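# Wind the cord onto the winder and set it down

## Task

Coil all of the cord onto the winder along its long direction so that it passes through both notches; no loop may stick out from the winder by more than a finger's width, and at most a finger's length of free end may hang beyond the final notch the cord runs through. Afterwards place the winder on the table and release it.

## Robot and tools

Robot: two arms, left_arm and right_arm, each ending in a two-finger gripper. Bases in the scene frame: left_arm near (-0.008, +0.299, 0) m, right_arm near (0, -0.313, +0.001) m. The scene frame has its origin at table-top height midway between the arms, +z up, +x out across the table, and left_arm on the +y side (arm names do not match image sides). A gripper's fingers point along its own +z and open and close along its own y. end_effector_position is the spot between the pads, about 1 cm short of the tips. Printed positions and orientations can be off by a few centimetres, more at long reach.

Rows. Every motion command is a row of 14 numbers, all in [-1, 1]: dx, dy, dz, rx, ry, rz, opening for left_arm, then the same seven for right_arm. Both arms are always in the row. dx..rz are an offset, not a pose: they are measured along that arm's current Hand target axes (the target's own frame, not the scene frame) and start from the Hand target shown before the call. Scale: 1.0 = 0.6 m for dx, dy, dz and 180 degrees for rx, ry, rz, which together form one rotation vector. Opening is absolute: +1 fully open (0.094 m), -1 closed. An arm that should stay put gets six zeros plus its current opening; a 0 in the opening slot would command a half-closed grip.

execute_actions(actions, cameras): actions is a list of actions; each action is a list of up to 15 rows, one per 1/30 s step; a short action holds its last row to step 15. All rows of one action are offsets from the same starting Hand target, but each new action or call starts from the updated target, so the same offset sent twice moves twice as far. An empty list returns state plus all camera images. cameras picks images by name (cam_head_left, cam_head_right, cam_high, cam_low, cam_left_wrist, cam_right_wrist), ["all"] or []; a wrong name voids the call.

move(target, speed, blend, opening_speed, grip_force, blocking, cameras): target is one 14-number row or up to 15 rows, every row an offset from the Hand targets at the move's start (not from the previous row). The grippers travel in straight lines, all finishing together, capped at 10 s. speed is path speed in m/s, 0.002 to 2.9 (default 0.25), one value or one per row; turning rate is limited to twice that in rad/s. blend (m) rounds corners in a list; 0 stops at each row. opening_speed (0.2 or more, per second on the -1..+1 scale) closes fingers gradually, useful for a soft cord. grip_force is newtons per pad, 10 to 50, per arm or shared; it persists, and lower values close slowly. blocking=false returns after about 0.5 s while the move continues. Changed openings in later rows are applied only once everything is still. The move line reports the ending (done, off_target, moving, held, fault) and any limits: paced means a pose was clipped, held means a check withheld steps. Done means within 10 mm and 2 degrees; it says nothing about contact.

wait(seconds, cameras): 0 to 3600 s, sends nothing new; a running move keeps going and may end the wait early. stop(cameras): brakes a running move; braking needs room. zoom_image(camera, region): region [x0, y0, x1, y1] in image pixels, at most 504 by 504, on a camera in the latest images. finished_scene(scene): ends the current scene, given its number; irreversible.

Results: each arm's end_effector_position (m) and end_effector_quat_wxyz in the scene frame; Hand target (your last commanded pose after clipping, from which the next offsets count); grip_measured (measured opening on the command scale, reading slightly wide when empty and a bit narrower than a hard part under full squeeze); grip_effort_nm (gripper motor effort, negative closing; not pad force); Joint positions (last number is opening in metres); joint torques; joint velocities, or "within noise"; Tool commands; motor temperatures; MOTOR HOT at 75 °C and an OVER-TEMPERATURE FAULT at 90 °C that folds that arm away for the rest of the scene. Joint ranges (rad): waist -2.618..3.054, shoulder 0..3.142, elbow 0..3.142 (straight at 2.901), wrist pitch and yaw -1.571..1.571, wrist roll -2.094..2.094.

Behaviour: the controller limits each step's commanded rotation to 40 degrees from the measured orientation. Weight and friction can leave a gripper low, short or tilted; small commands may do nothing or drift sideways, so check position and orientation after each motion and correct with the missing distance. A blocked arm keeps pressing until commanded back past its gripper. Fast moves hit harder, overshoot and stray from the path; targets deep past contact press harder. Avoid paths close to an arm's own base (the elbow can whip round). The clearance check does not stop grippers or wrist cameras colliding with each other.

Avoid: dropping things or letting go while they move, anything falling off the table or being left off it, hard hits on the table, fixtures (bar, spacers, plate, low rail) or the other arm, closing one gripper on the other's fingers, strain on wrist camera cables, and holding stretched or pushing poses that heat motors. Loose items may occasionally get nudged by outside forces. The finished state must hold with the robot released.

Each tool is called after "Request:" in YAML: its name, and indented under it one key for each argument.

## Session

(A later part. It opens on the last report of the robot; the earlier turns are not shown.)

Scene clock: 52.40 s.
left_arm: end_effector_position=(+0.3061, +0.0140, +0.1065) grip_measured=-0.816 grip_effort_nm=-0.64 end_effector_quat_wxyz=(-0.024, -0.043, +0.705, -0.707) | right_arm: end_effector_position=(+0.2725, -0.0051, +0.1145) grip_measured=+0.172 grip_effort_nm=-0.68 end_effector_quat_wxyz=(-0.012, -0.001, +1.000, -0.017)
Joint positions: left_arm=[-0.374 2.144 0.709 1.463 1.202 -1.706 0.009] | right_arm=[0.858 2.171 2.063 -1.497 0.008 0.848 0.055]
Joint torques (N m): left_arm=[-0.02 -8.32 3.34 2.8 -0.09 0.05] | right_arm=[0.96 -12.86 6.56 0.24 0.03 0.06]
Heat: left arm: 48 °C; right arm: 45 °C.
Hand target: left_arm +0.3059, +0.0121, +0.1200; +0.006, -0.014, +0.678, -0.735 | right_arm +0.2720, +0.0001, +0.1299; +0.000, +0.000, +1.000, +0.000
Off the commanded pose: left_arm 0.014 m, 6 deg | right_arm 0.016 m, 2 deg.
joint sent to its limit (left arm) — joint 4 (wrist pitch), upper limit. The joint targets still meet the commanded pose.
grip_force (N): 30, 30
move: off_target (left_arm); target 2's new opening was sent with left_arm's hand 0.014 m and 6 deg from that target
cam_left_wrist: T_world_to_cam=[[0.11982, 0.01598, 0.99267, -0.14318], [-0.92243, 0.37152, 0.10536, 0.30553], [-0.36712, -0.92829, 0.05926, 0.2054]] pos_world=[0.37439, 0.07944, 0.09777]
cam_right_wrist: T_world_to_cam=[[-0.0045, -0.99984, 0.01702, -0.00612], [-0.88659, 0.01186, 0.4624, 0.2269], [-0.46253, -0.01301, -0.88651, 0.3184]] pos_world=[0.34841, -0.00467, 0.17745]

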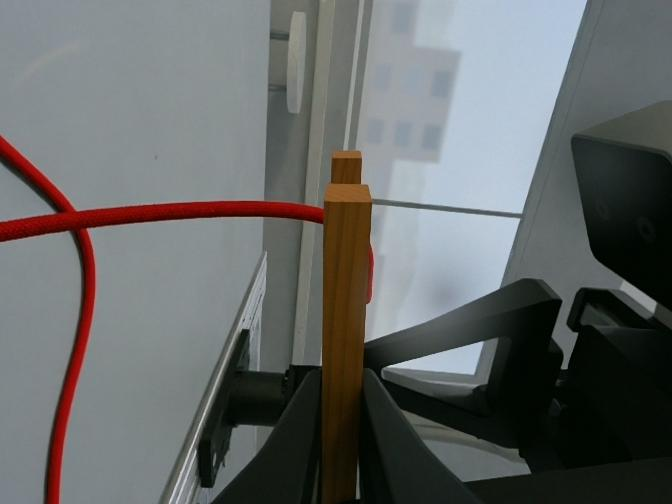

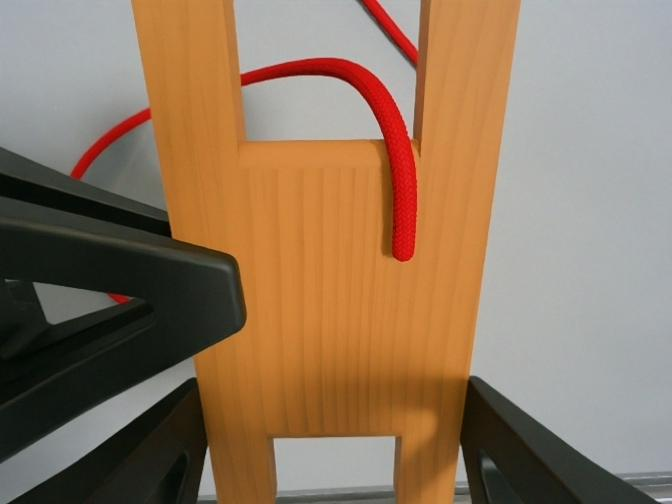

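Request:
move:
  target:
    - [0,0,0,0,0,0,-0.96, 0,0,0,0,0,0,0.55]
    - [0,0,0,0,0,0,-0.96, 0,0,-0.1,0,0,0,0.55]
  speed: 0.1
  opening_speed: 0.5
  grip_force: [40,50]
  cameras: ["cam_left_wrist","cam_right_wrist","cam_low","cam_head_left"]

Scene clock: 55.27 s.
left_arm: end_effector_position=(+0.3061, +0.0140, +0.1065) grip_measured=-0.825 grip_effort_nm=-0.82 end_effector_quat_wxyz=(-0.024, -0.043, +0.705, -0.707) | right_arm: end_effector_position=(+0.2756, -0.0018, +0.1773) grip_measured=+0.549 grip_effort_nm=0.06 end_effector_quat_wxyz=(+0.036, -0.001, +0.999, +0.038)
Joint positions: left_arm=[-0.374 2.144 0.709 1.463 1.202 -1.707 0.008] | right_arm=[0.858 2.08 2.17 -1.55 0.008 0.848 0.073]
Joint torques (N m): left_arm=[-0.01 -8.29 3.34 2.8 -0.09 0.06] | right_arm=[1.11 -11.51 6.46 0.43 0.01 0.02]
Heat: left arm: 48 °C; right arm: 46 °C.
Hand target: left_arm +0.3059, +0.0121, +0.1200; +0.006, -0.014, +0.678, -0.735 | right_arm +0.2720, +0.0001, +0.1899; +0.000, +0.000, +1.000, +0.000
Off the commanded pose: left_arm 0.014 m, 7 deg | right_arm 0.013 m, 6 deg.
joint sent to its limit (left arm) — joint 4 (wrist pitch), upper limit. The joint targets are off in orientation, not in position.
joint sent to its limit (right arm) — joint 4 (wrist pitch), lower limit. The joint targets are off in orientation, not in position.
grip_force (N): 40, 50
move: off_target (right_arm)
cam_left_wrist: T_world_to_cam=[[0.12103, 0.01599, 0.99252, -0.14351], [-0.92231, 0.37149, 0.10648, 0.3053], [-0.36701, -0.9283, 0.05971, 0.20528]] pos_world=[0.37429, 0.07944, 0.09767]
cam_right_wrist: T_world_to_cam=[[-0.00146, -0.9957, -0.09265, 0.01473], [-0.92688, -0.03343, 0.37388, 0.22737], [-0.37537, 0.08642, -0.92284, 0.35818]] pos_world=[0.34522, -0.00869, 0.2469]
Images, in order (width x height): cam_head_left 672x504, cam_low 672x504, cam_left_wrist 672x504, cam_right_wrist 672x504.

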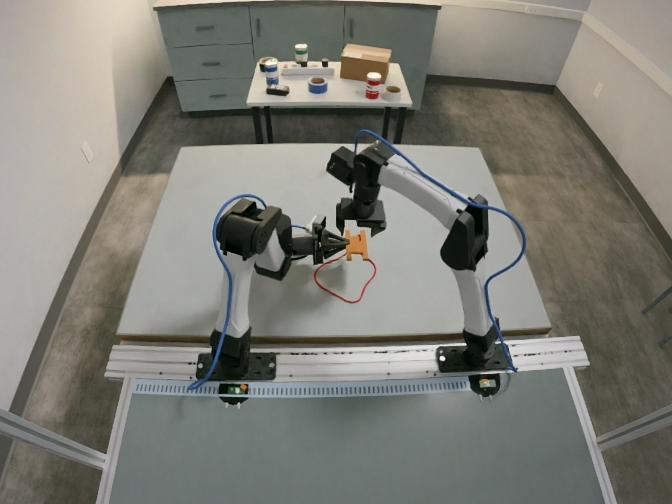

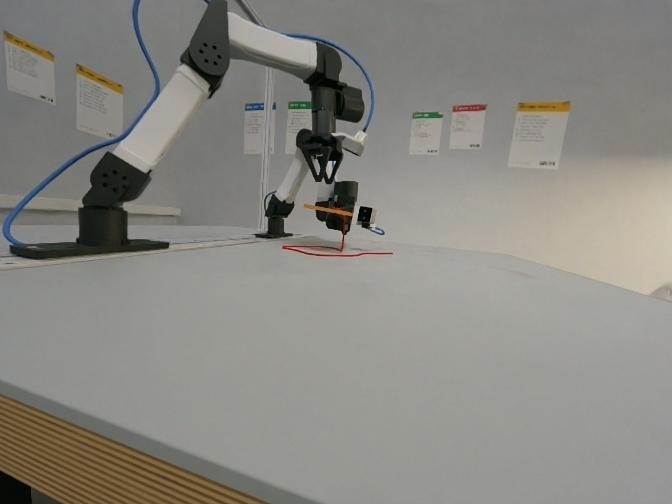

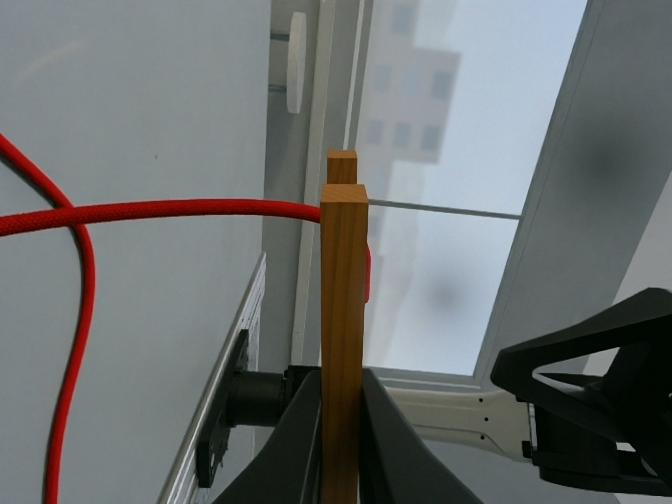

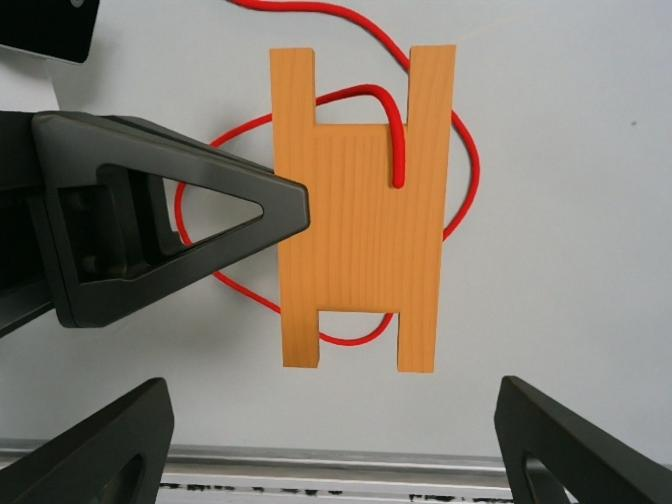

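Request:
move:
  target:
    - [0,0,0,0,0,0,-0.96, -0.0967,-0.15,-0.15,-0.5,0,0,0.3]
    - [-0.0373,-0.2687,-0.0072,0.0064,0.0099,0.0035,-0.96, -0.0967,-0.15,-0.15,-0.5,0,0,-0.3]
  speed: [0.2,0.15]
  cameras: ["cam_left_wrist","cam_right_wrist","cam_low","cam_head_left"]

Scene clock: 65.37 s.
left_arm: end_effector_position=(+0.3294, +0.0270, +0.2586) grip_measured=-0.825 grip_effort_nm=-0.82 end_effector_quat_wxyz=(-0.019, -0.018, +0.676, -0.736) | right_arm: end_effector_position=(+0.3300, -0.0892, +0.2816) grip_measured=-0.299 grip_effort_nm=-0.09 end_effector_quat_wxyz=(+0.000, -0.006, +0.708, +0.706)
Joint positions: left_arm=[-0.309 1.818 0.92 1.233 1.277 -1.96 0.008] | right_arm=[0.155 1.59 0.971 0.617 -1.433 1.553 0.033]
Joint torques (N m): left_arm=[1.18 -10.67 7.54 1.58 -0.11 0.09] | right_arm=[0.31 -6.98 4.78 1.53 0.11 -0.03]
Heat: left arm: 47 °C; right arm: 46 °C.
Hand target: left_arm +0.3299, +0.0301, +0.2801; +0.000, +0.001, +0.671, -0.742 | right_arm +0.3299, -0.0899, +0.2800; +0.000, +0.000, +0.707, +0.707
Off the commanded pose: left_arm 0.022 m, 3 deg | right_arm 0.002 m, 1 deg.
grip_force (N): 40, 50
move: off_target (left_arm)
cam_left_wrist: T_world_to_cam=[[0.0798, 0.09703, 0.99208, -0.28599], [-0.91581, 0.40013, 0.03453, 0.32151], [-0.39361, -0.91131, 0.12079, 0.20938]] pos_world=[0.39968, 0.08991, 0.24733]
cam_right_wrist: T_world_to_cam=[[0.00078, 0.01411, -0.9999, 0.28221], [-0.89374, -0.44853, -0.00702, 0.29517], [-0.44859, 0.89366, 0.01226, 0.31522]] pos_world=[0.40499, -0.15328, 0.28039]
Images, in order (width x height): cam_head_left 672x504, cam_low 672x504, cam_left_wrist 672x504, cam_right_wrist 672x504.

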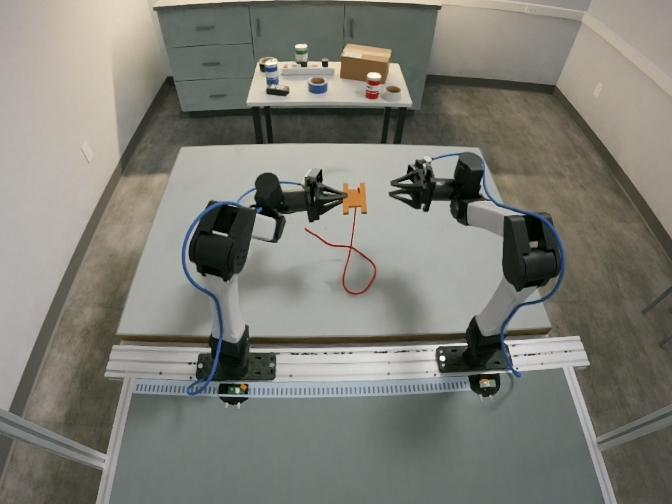

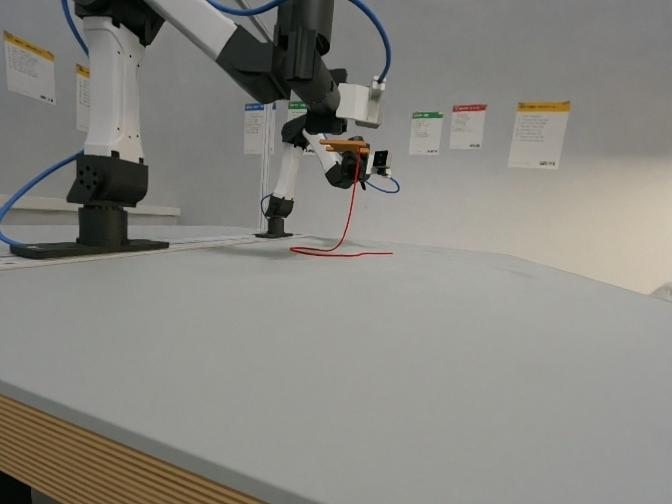

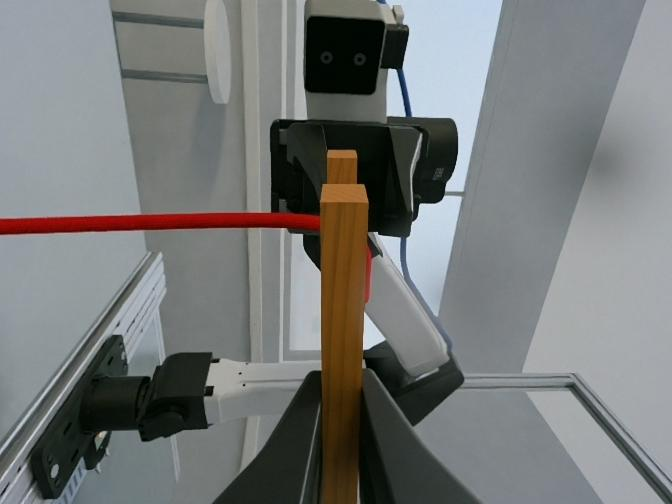

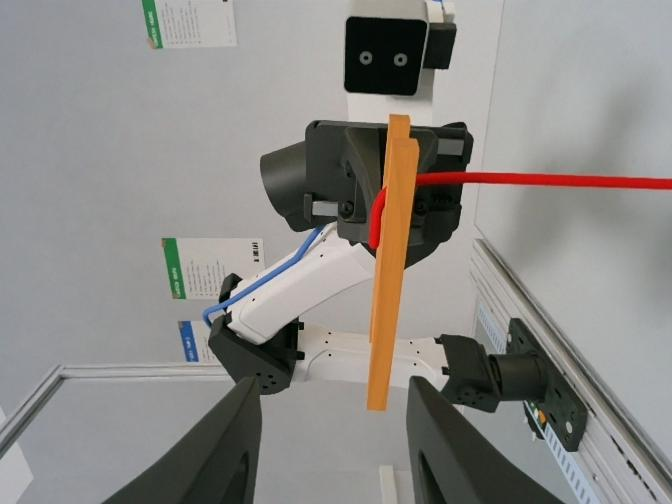

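Request:
move:
  target: [0,0,0,0,0,0.5,-0.96, 0,0,0,0,0,0,-0.3]
  speed: 0.3
  cameras: ["cam_left_wrist","cam_right_wrist","cam_low","cam_head_left"]

Scene clock: 69.87 s.
left_arm: end_effector_position=(+0.3286, +0.0271, +0.2592) grip_measured=-0.825 grip_effort_nm=-0.82 end_effector_quat_wxyz=(+0.500, +0.461, +0.495, -0.541) | right_arm: end_effector_position=(+0.3301, -0.0892, +0.2816) grip_measured=-0.299 grip_effort_nm=-0.10 end_effector_quat_wxyz=(+0.000, -0.006, +0.708, +0.706)
Joint positions: left_arm=[-0.309 1.818 0.92 1.24 1.28 -0.418 0.008] | right_arm=[0.155 1.59 0.971 0.618 -1.432 1.554 0.033]
Joint torques (N m): left_arm=[1.18 -10.44 7.49 1.52 -0.15 0.22] | right_arm=[0.14 -7.1 4.77 1.5 0.11 -0.08]
Heat: left arm: 47 °C; right arm: 46 °C.
Hand target: left_arm +0.3298, +0.0301, +0.2801; +0.524, +0.475, +0.474, -0.525 | right_arm +0.3300, -0.0899, +0.2801; +0.000, +0.000, +0.708, +0.706
Off the commanded pose: left_arm 0.021 m, 4 deg | right_arm 0.002 m, 1 deg.
grip_force (N): 40, 50
move: off_target (left_arm)
cam_left_wrist: T_world_to_cam=[[-0.9947, 0.02381, 0.09997, 0.29971], [-0.08738, 0.3161, -0.94469, 0.30465], [-0.0541, -0.94843, -0.31235, 0.21072]] pos_world=[0.33614, 0.09641, 0.32366]
cam_right_wrist: T_world_to_cam=[[0.00083, 0.01424, -0.9999, 0.28221], [-0.8939, -0.44821, -0.00712, 0.29531], [-0.44827, 0.89381, 0.01236, 0.31508]] pos_world=[0.40499, -0.15328, 0.28039]
Images, in order (width x height): cam_head_left 672x504, cam_low 672x504, cam_left_wrist 672x504, cam_right_wrist 672x504.

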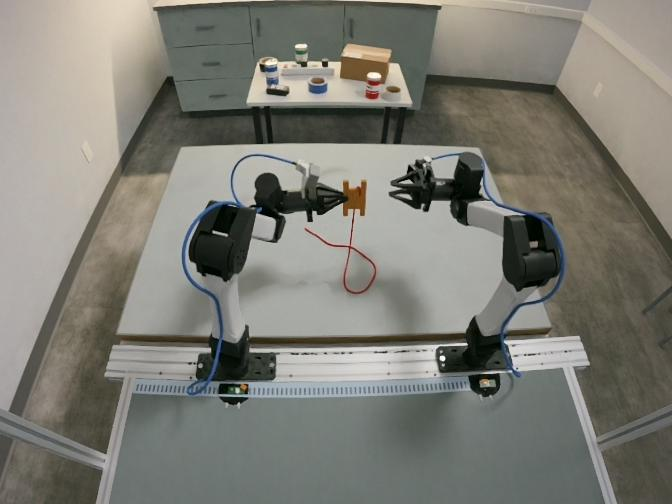

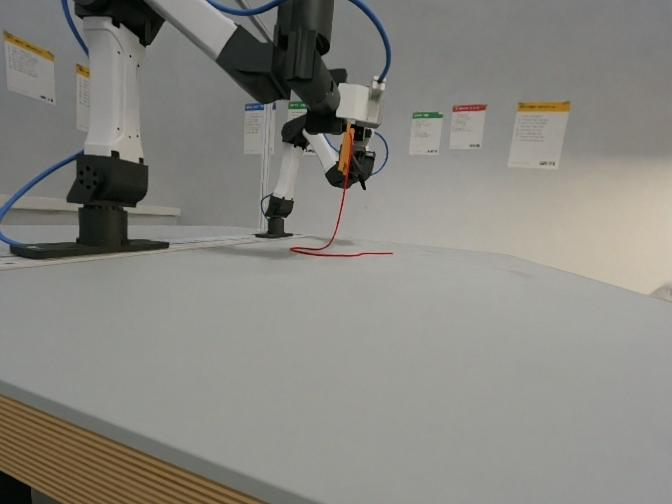

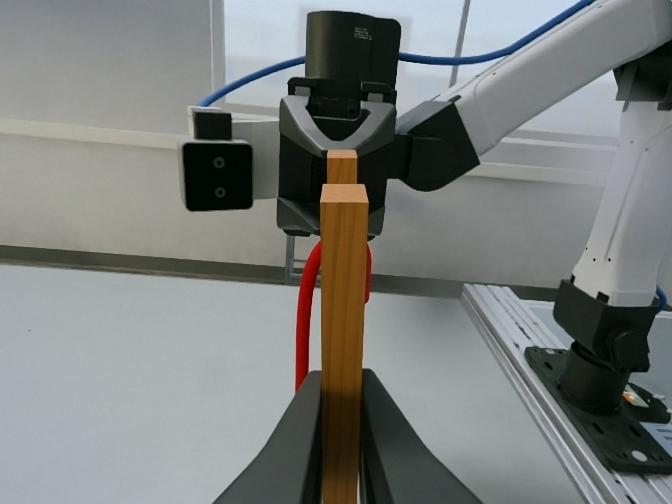

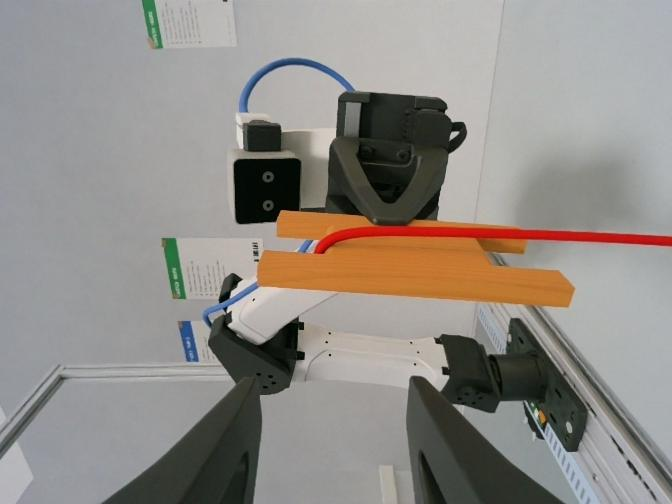

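Request:
move:
  target: [0,0,0,0,0,0.5,-0.96, 0,0,0,0,0,0,-0.3]
  speed: 0.3
  cameras: ["cam_left_wrist","cam_right_wrist","cam_low","cam_high"]

Scene clock: 74.20 s.
left_arm: end_effector_position=(+0.3287, +0.0268, +0.2611) grip_measured=-0.825 grip_effort_nm=-0.82 end_effector_quat_wxyz=(+0.736, +0.675, +0.026, -0.034) | right_arm: end_effector_position=(+0.3301, -0.0892, +0.2816) grip_measured=-0.299 grip_effort_nm=-0.09 end_effector_quat_wxyz=(+0.000, -0.006, +0.708, +0.706)
Joint positions: left_arm=[-0.309 1.818 0.926 1.24 1.284 1.137 0.008] | right_arm=[0.155 1.59 0.971 0.618 -1.432 1.554 0.033]
Joint velocities: left_arm=[-0.012 -0.002 -0.007 -0.022 -0.154 0.037 -0.001] | right_arm=[within noise]
Joint torques (N m): left_arm=[1.18 -10.19 6.97 1.51 -0.2 0.37] | right_arm=[0.31 -6.99 4.86 1.48 0.11 -0.06]
Heat: left arm: 46 °C; right arm: 46 °C.
Hand target: left_arm +0.3299, +0.0301, +0.2802; +0.742, +0.671, -0.001, +0.000 | right_arm +0.3300, -0.0899, +0.2801; +0.000, +0.000, +0.708, +0.706
Off the commanded pose: left_arm 0.019 m, 5 deg | right_arm 0.002 m, 1 deg.
grip_force (N): 40, 50
move: off_target (left_arm)
cam_left_wrist: T_world_to_cam=[[-0.11114, -0.07387, -0.99106, 0.29671], [0.9158, 0.37967, -0.13101, -0.23736], [0.38595, -0.92217, 0.02546, -0.02248]] pos_world=[0.25903, 0.09131, 0.26353]
cam_right_wrist: T_world_to_cam=[[0.00083, 0.01424, -0.9999, 0.28221], [-0.8939, -0.44821, -0.00712, 0.29531], [-0.44827, 0.89381, 0.01236, 0.31508]] pos_world=[0.40499, -0.15328, 0.28039]
Images, in order (width x height): cam_high 672x504, cam_low 672x504, cam_left_wrist 672x504, cam_right_wrist 672x504.

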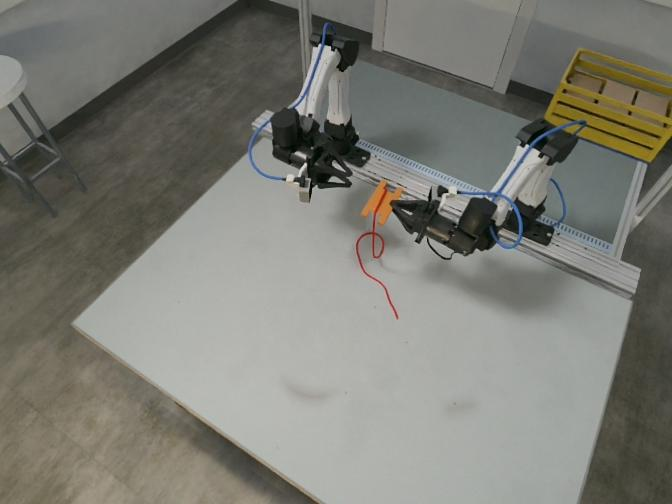

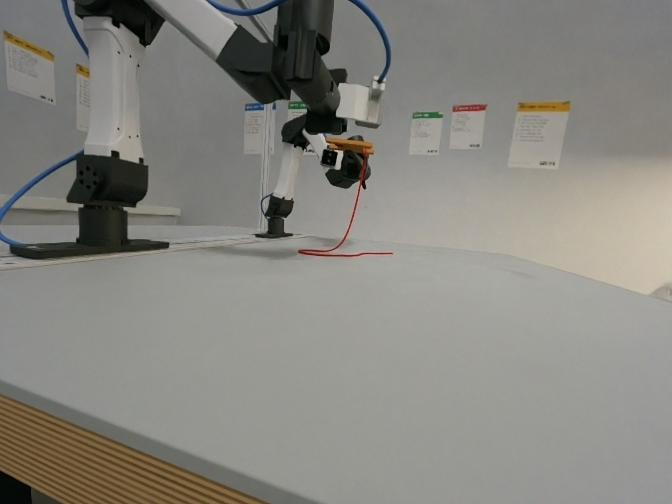

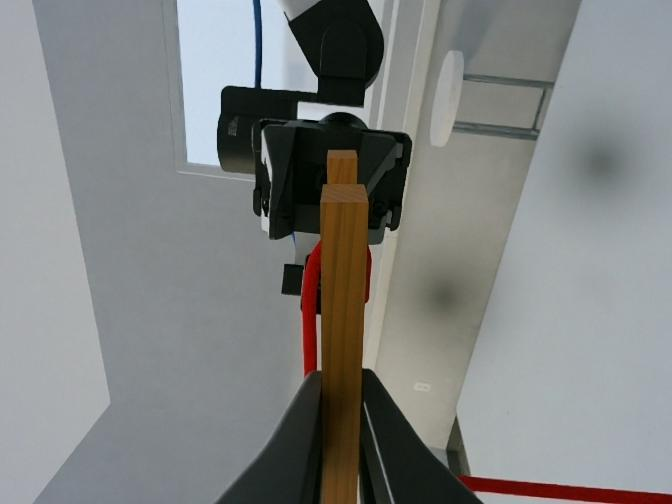

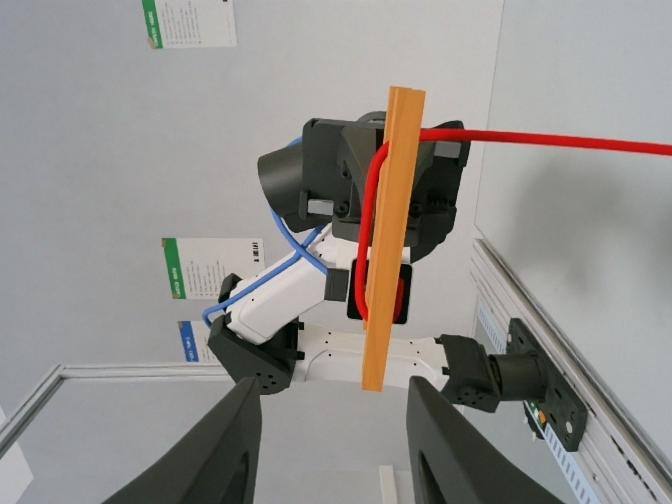

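Request:
zoom_image:
  camera: "cam_right_wrist"
  region: [300, 70, 480, 250]

Request:
zoom_image:
  camera: "cam_right_wrist"
  region: [300, 240, 480, 420]

Scaled by 2.800 from the camera's image (finer frame: 960x720).

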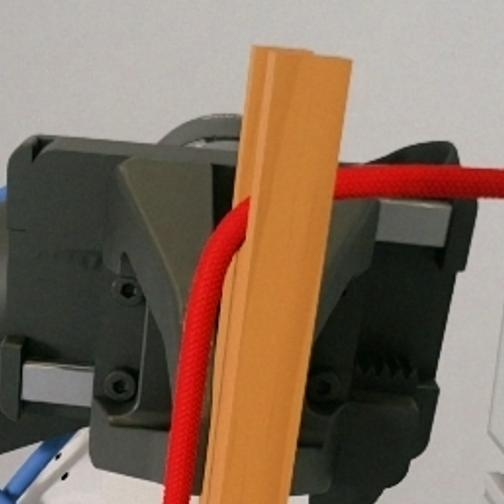

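Scaled by 2.800 from the camera's image (finer frame: 960x720).

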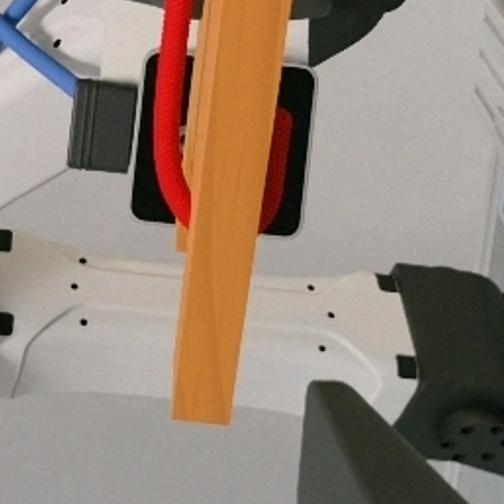

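Request:
move:
  target: [0,0,0,0,0,0,-0.96, 0.0017,-0.0237,0.0665,0.0277,-0.0029,0.0223,-0.3]
  speed: 0.12
  cameras: ["cam_left_wrist","cam_right_wrist"]

Scene clock: 77.57 s.
left_arm: end_effector_position=(+0.3289, +0.0268, +0.2604) grip_measured=-0.825 grip_effort_nm=-0.82 end_effector_quat_wxyz=(+0.736, +0.676, +0.026, -0.034) | right_arm: end_effector_position=(+0.3267, -0.0529, +0.2594) grip_measured=-0.299 grip_effort_nm=-0.10 end_effector_quat_wxyz=(-0.029, +0.035, +0.737, +0.675)
Joint positions: left_arm=[-0.309 1.818 0.926 1.234 1.284 1.142 0.008] | right_arm=[0.267 1.59 1.036 0.239 -1.293 1.35 0.033]
Joint torques (N m): left_arm=[1.16 -10.41 7.01 1.47 -0.19 0.33] | right_arm=[0.95 -6.65 7.94 1.37 -0.06 -0.21]
Heat: left arm: 46 °C; right arm: 45 °C.
Hand target: left_arm +0.3299, +0.0301, +0.2802; +0.742, +0.671, -0.001, +0.000 | right_arm +0.3290, -0.0501, +0.2656; -0.021, +0.028, +0.738, +0.674
Off the commanded pose: left_arm 0.020 m, 5 deg | right_arm 0.007 m, 1 deg.
grip_force (N): 40, 50
move: done
cam_left_wrist: T_world_to_cam=[[-0.11208, -0.0723, -0.99106, 0.29633], [0.91549, 0.38033, -0.13128, -0.23748], [0.38642, -0.92202, 0.02356, -0.02228]] pos_world=[0.25923, 0.0912, 0.26303]
cam_right_wrist: T_world_to_cam=[[-0.09779, -0.06987, -0.99275, 0.28549], [-0.89644, -0.42707, 0.11836, 0.27789], [-0.43225, 0.90151, -0.02087, 0.28527]] pos_world=[0.40034, -0.11855, 0.25649]

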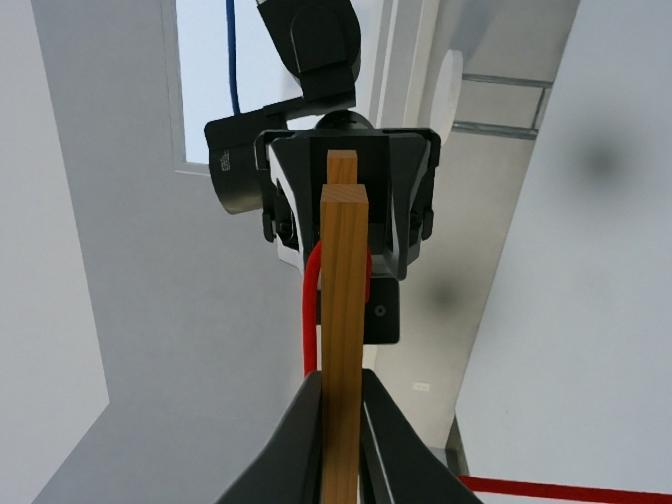

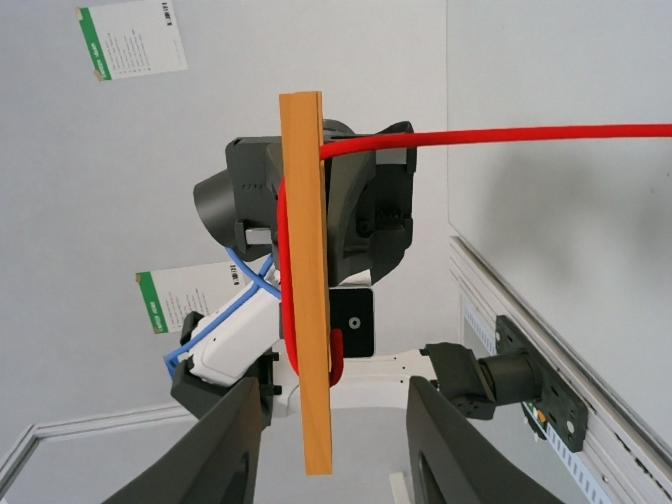

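Request:
move:
  target: [0,0,0,0,0,0,-0.96, -0.0018,0.0145,0.0382,0,0,0,-0.1]
  speed: 0.08
  cameras: ["cam_left_wrist","cam_right_wrist"]

Scene clock: 79.33 s.
left_arm: end_effector_position=(+0.3289, +0.0268, +0.2604) grip_measured=-0.825 grip_effort_nm=-0.82 end_effector_quat_wxyz=(+0.736, +0.676, +0.026, -0.034) | right_arm: end_effector_position=(+0.3261, -0.0302, +0.2676) grip_measured=-0.102 grip_effort_nm=0.07 end_effector_quat_wxyz=(-0.025, +0.030, +0.739, +0.673)
Joint positions: left_arm=[-0.309 1.818 0.926 1.234 1.284 1.142 0.008] | right_arm=[0.331 1.603 1.077 0.248 -1.232 1.378 0.042]
Joint torques (N m): left_arm=[1.17 -10.37 6.98 1.48 -0.19 0.33] | right_arm=[0.8 -5.87 7.71 1.68 -0.09 0]
Heat: left arm: 46 °C; right arm: 45 °C.
Hand target: left_arm +0.3299, +0.0301, +0.2802; +0.742, +0.671, -0.001, +0.000 | right_arm +0.3308, -0.0265, +0.2723; -0.021, +0.028, +0.738, +0.674
Off the commanded pose: left_arm 0.020 m, 5 deg | right_arm 0.008 m, 1 deg.
grip_force (N): 40, 50
move: done
cam_left_wrist: T_world_to_cam=[[-0.11208, -0.0723, -0.99106, 0.29633], [0.91549, 0.38033, -0.13128, -0.23748], [0.38642, -0.92202, 0.02356, -0.02228]] pos_world=[0.25923, 0.0912, 0.26303]
cam_right_wrist: T_world_to_cam=[[-0.08452, -0.07625, -0.9935, 0.29083], [-0.89632, -0.42973, 0.10924, 0.28833], [-0.43527, 0.89973, -0.03203, 0.26866]] pos_world=[0.39997, -0.09564, 0.26605]

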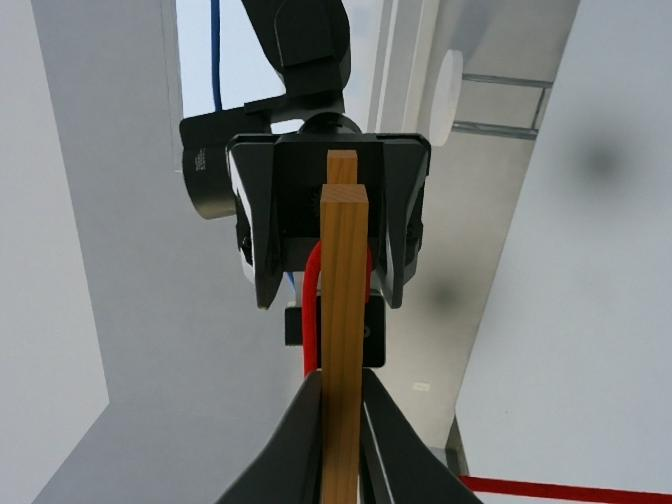

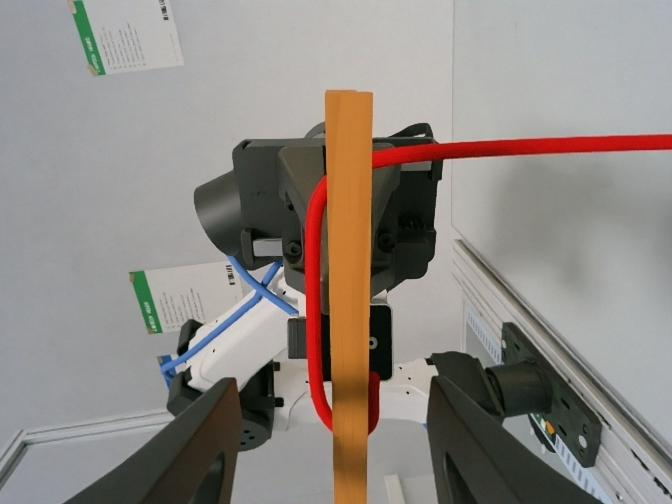

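Request:
move:
  target: [0,0,0,0,0,0,-0.96, 0,-0.0045,0.003,0,0,0,-0.1]
  speed: 0.05
  cameras: ["cam_head_left","cam_head_right","cam_high","cam_right_wrist"]

Request:
zoom_image:
  camera: "cam_high"
  region: [330, 160, 450, 260]

Request:
zoom_image:
  camera: "cam_head_left"
  region: [300, 160, 420, 250]

Request:
zoom_image:
  camera: "cam_head_right"
  region: [320, 160, 440, 250]

Scene clock: 81.07 s.
left_arm: end_effector_position=(+0.3289, +0.0268, +0.2604) grip_measured=-0.825 grip_effort_nm=-0.82 end_effector_quat_wxyz=(+0.736, +0.676, +0.026, -0.034) | right_arm: end_effector_position=(+0.3271, -0.0287, +0.2674) grip_measured=-0.102 grip_effort_nm=0.07 end_effector_quat_wxyz=(-0.022, +0.028, +0.738, +0.673)
Joint positions: left_arm=[-0.309 1.818 0.926 1.234 1.284 1.142 0.008] | right_arm=[0.335 1.608 1.077 0.263 -1.227 1.381 0.042]
Joint torques (N m): left_arm=[1.18 -10.4 6.95 1.48 -0.19 0.33] | right_arm=[1.03 -6.05 7.42 1.66 -0.06 -0.02]
Heat: left arm: 46 °C; right arm: 45 °C.
Hand target: left_arm +0.3299, +0.0301, +0.2802; +0.742, +0.671, -0.001, +0.000 | right_arm +0.3306, -0.0249, +0.2695; -0.021, +0.028, +0.738, +0.674
Off the commanded pose: left_arm 0.020 m, 5 deg | right_arm 0.006 m, 0 deg.
grip_force (N): 40, 50
move: done
cam_right_wrist: T_world_to_cam=[[-0.0782, -0.0743, -0.99417, 0.28896], [-0.89758, -0.42874, 0.10264, 0.29209], [-0.43386, 0.90037, -0.03316, 0.2676]] pos_world=[0.40087, -0.09424, 0.26617]

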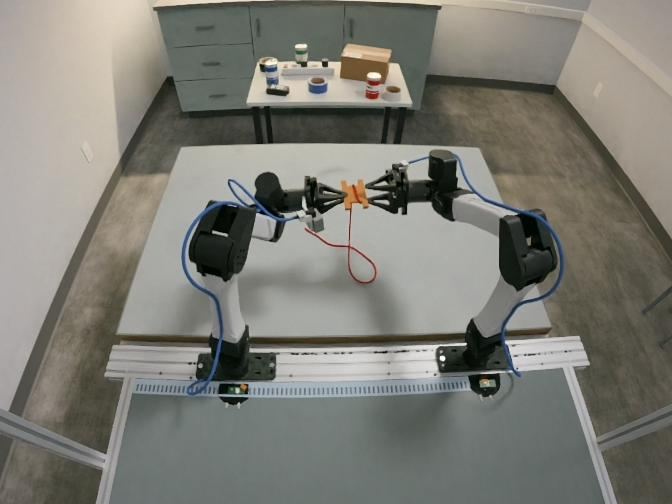

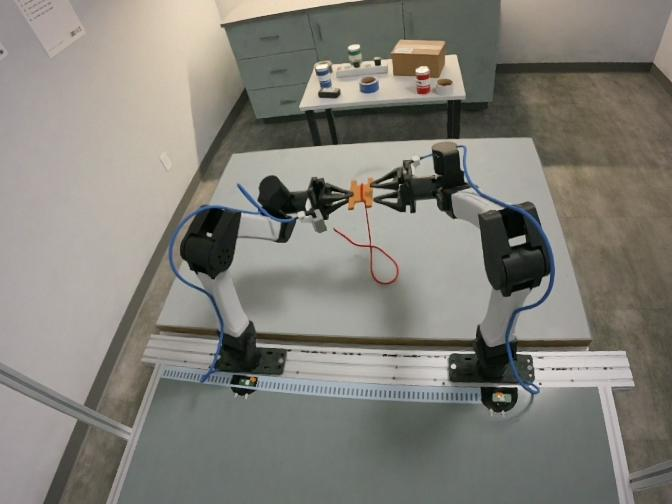

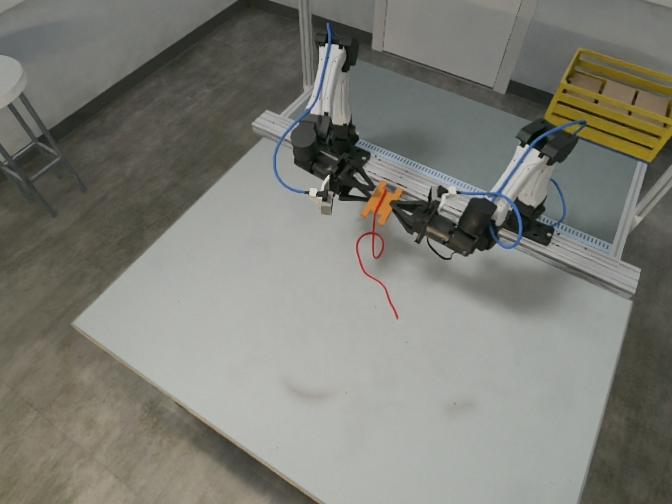

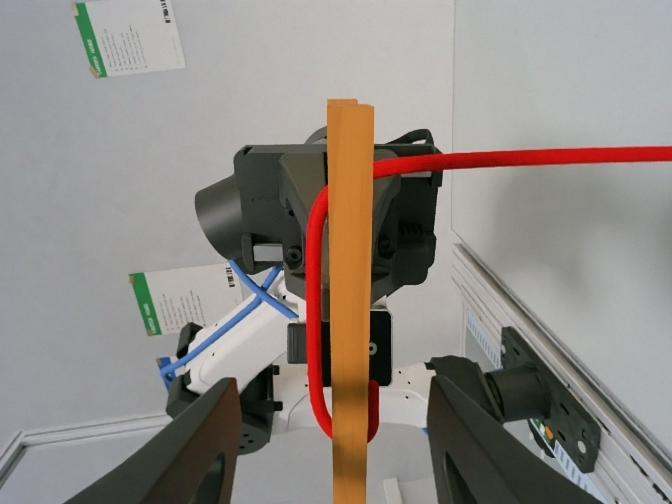

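Scaled by 4.200 from the camera's image (finer frame: 960x720).

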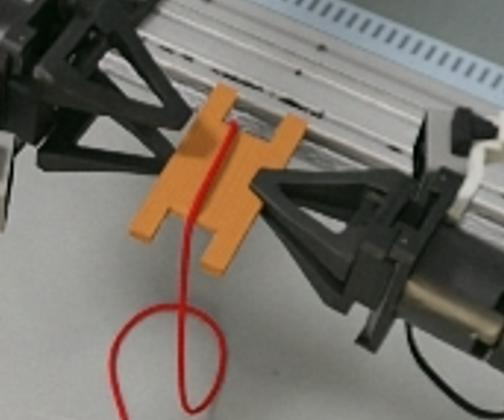

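Scaled by 4.200 from the camera's image (finer frame: 960x720).

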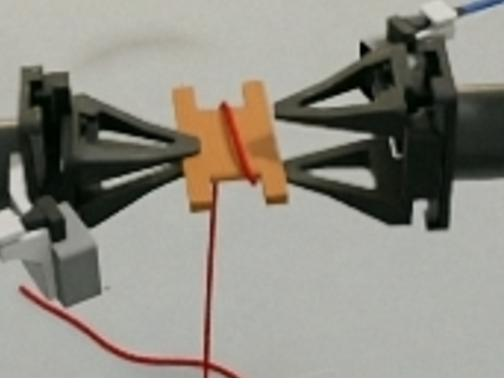

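Scaled by 4.200 from the camera's image (finer frame: 960x720).

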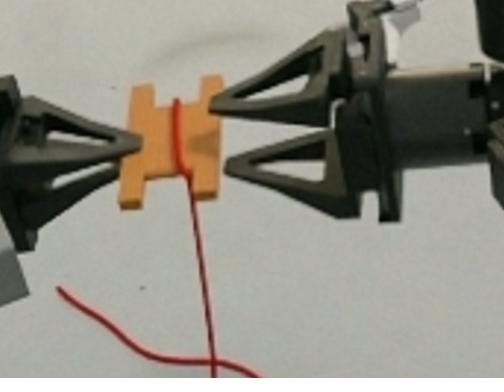

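Request:
zoom_image:
  camera: "cam_right_wrist"
  region: [280, 80, 440, 240]

Request:
zoom_image:
  camera: "cam_right_wrist"
  region: [220, 344, 460, 504]

Scaled by 3.150 from the camera's image (finer frame: 960x720).

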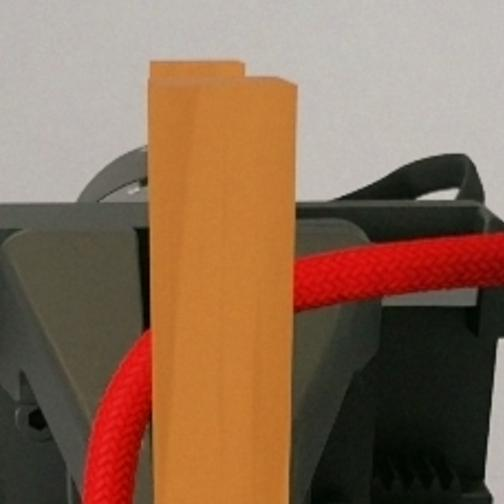

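Scaled by 2.100 from the camera's image (finer frame: 960x720).

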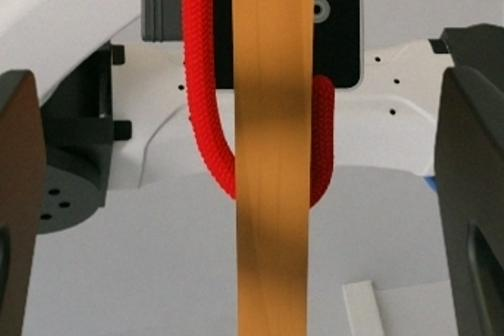

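Request:
move:
  target: [0,0,0,0,0,0,-0.96, -0.002,-0.0075,0.0145,0,0,0,-0.2]
  speed: 0.05
  cameras: ["cam_head_left","cam_head_right","cam_high","cam_right_wrist"]

Request:
zoom_image:
  camera: "cam_high"
  region: [330, 160, 450, 260]

Request:
zoom_image:
  camera: "cam_head_right"
  region: [320, 160, 440, 250]

Scene clock: 94.90 s.
left_arm: end_effector_position=(+0.3289, +0.0268, +0.2604) grip_measured=-0.825 grip_effort_nm=-0.82 end_effector_quat_wxyz=(+0.736, +0.676, +0.026, -0.034) | right_arm: end_effector_position=(+0.3281, -0.0199, +0.2638) grip_measured=-0.198 grip_effort_nm=-0.09 end_effector_quat_wxyz=(-0.022, +0.026, +0.738, +0.674)
Joint positions: left_arm=[-0.309 1.818 0.926 1.234 1.284 1.142 0.008] | right_arm=[0.358 1.627 1.077 0.3 -1.207 1.396 0.038]
Joint torques (N m): left_arm=[1.14 -10.4 6.98 1.47 -0.19 0.32] | right_arm=[0.84 -6.02 6.86 1.68 -0.02 0.01]
Heat: left arm: 44 °C; right arm: 43 °C.
Hand target: left_arm +0.3299, +0.0301, +0.2802; +0.742, +0.671, -0.001, +0.000 | right_arm +0.3316, -0.0167, +0.2640; -0.021, +0.028, +0.738, +0.674
Off the commanded pose: left_arm 0.020 m, 5 deg | right_arm 0.005 m, 0 deg.
grip_force (N): 40, 50
move: done
cam_right_wrist: T_world_to_cam=[[-0.07425, -0.07338, -0.99454, 0.28493], [-0.89721, -0.43043, 0.09874, 0.29798], [-0.43532, 0.89964, -0.03388, 0.26066]] pos_world=[0.40198, -0.08534, 0.26278]

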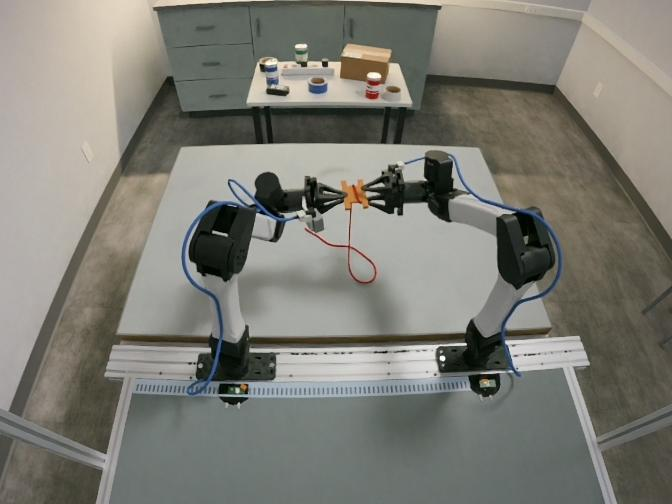

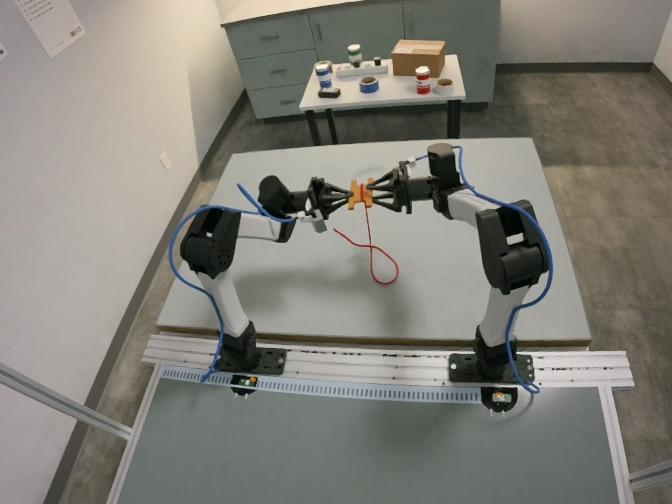

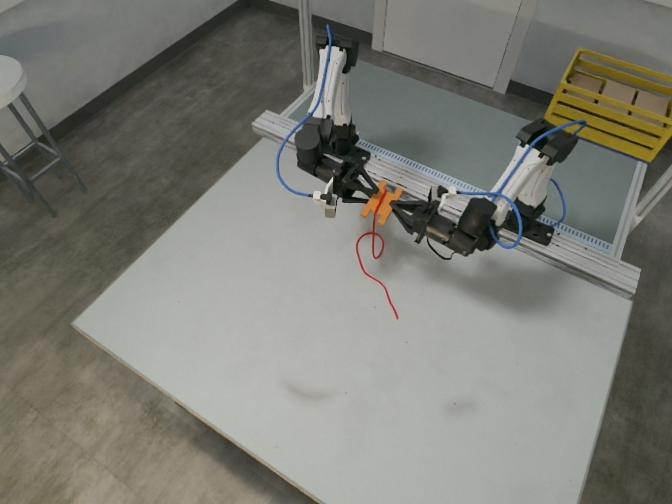

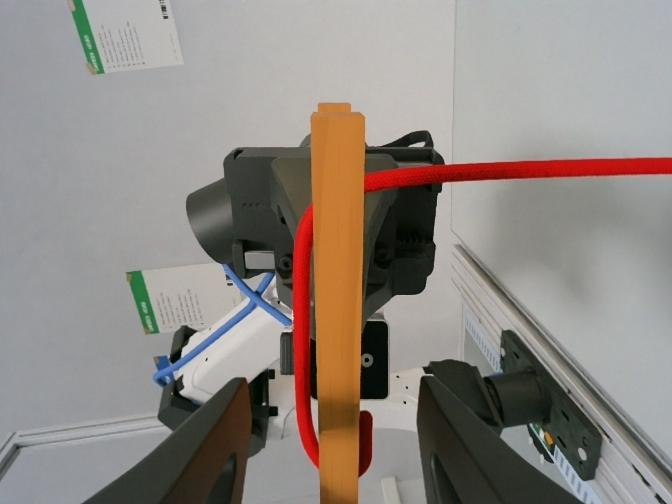

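Scaled by 4.200 from the camera's image (finer frame: 960x720).

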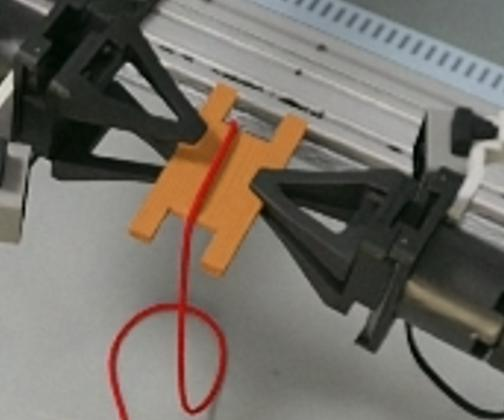

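Scaled by 4.200 from the camera's image (finer frame: 960x720).

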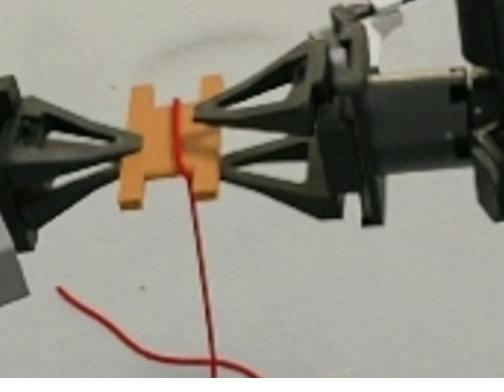

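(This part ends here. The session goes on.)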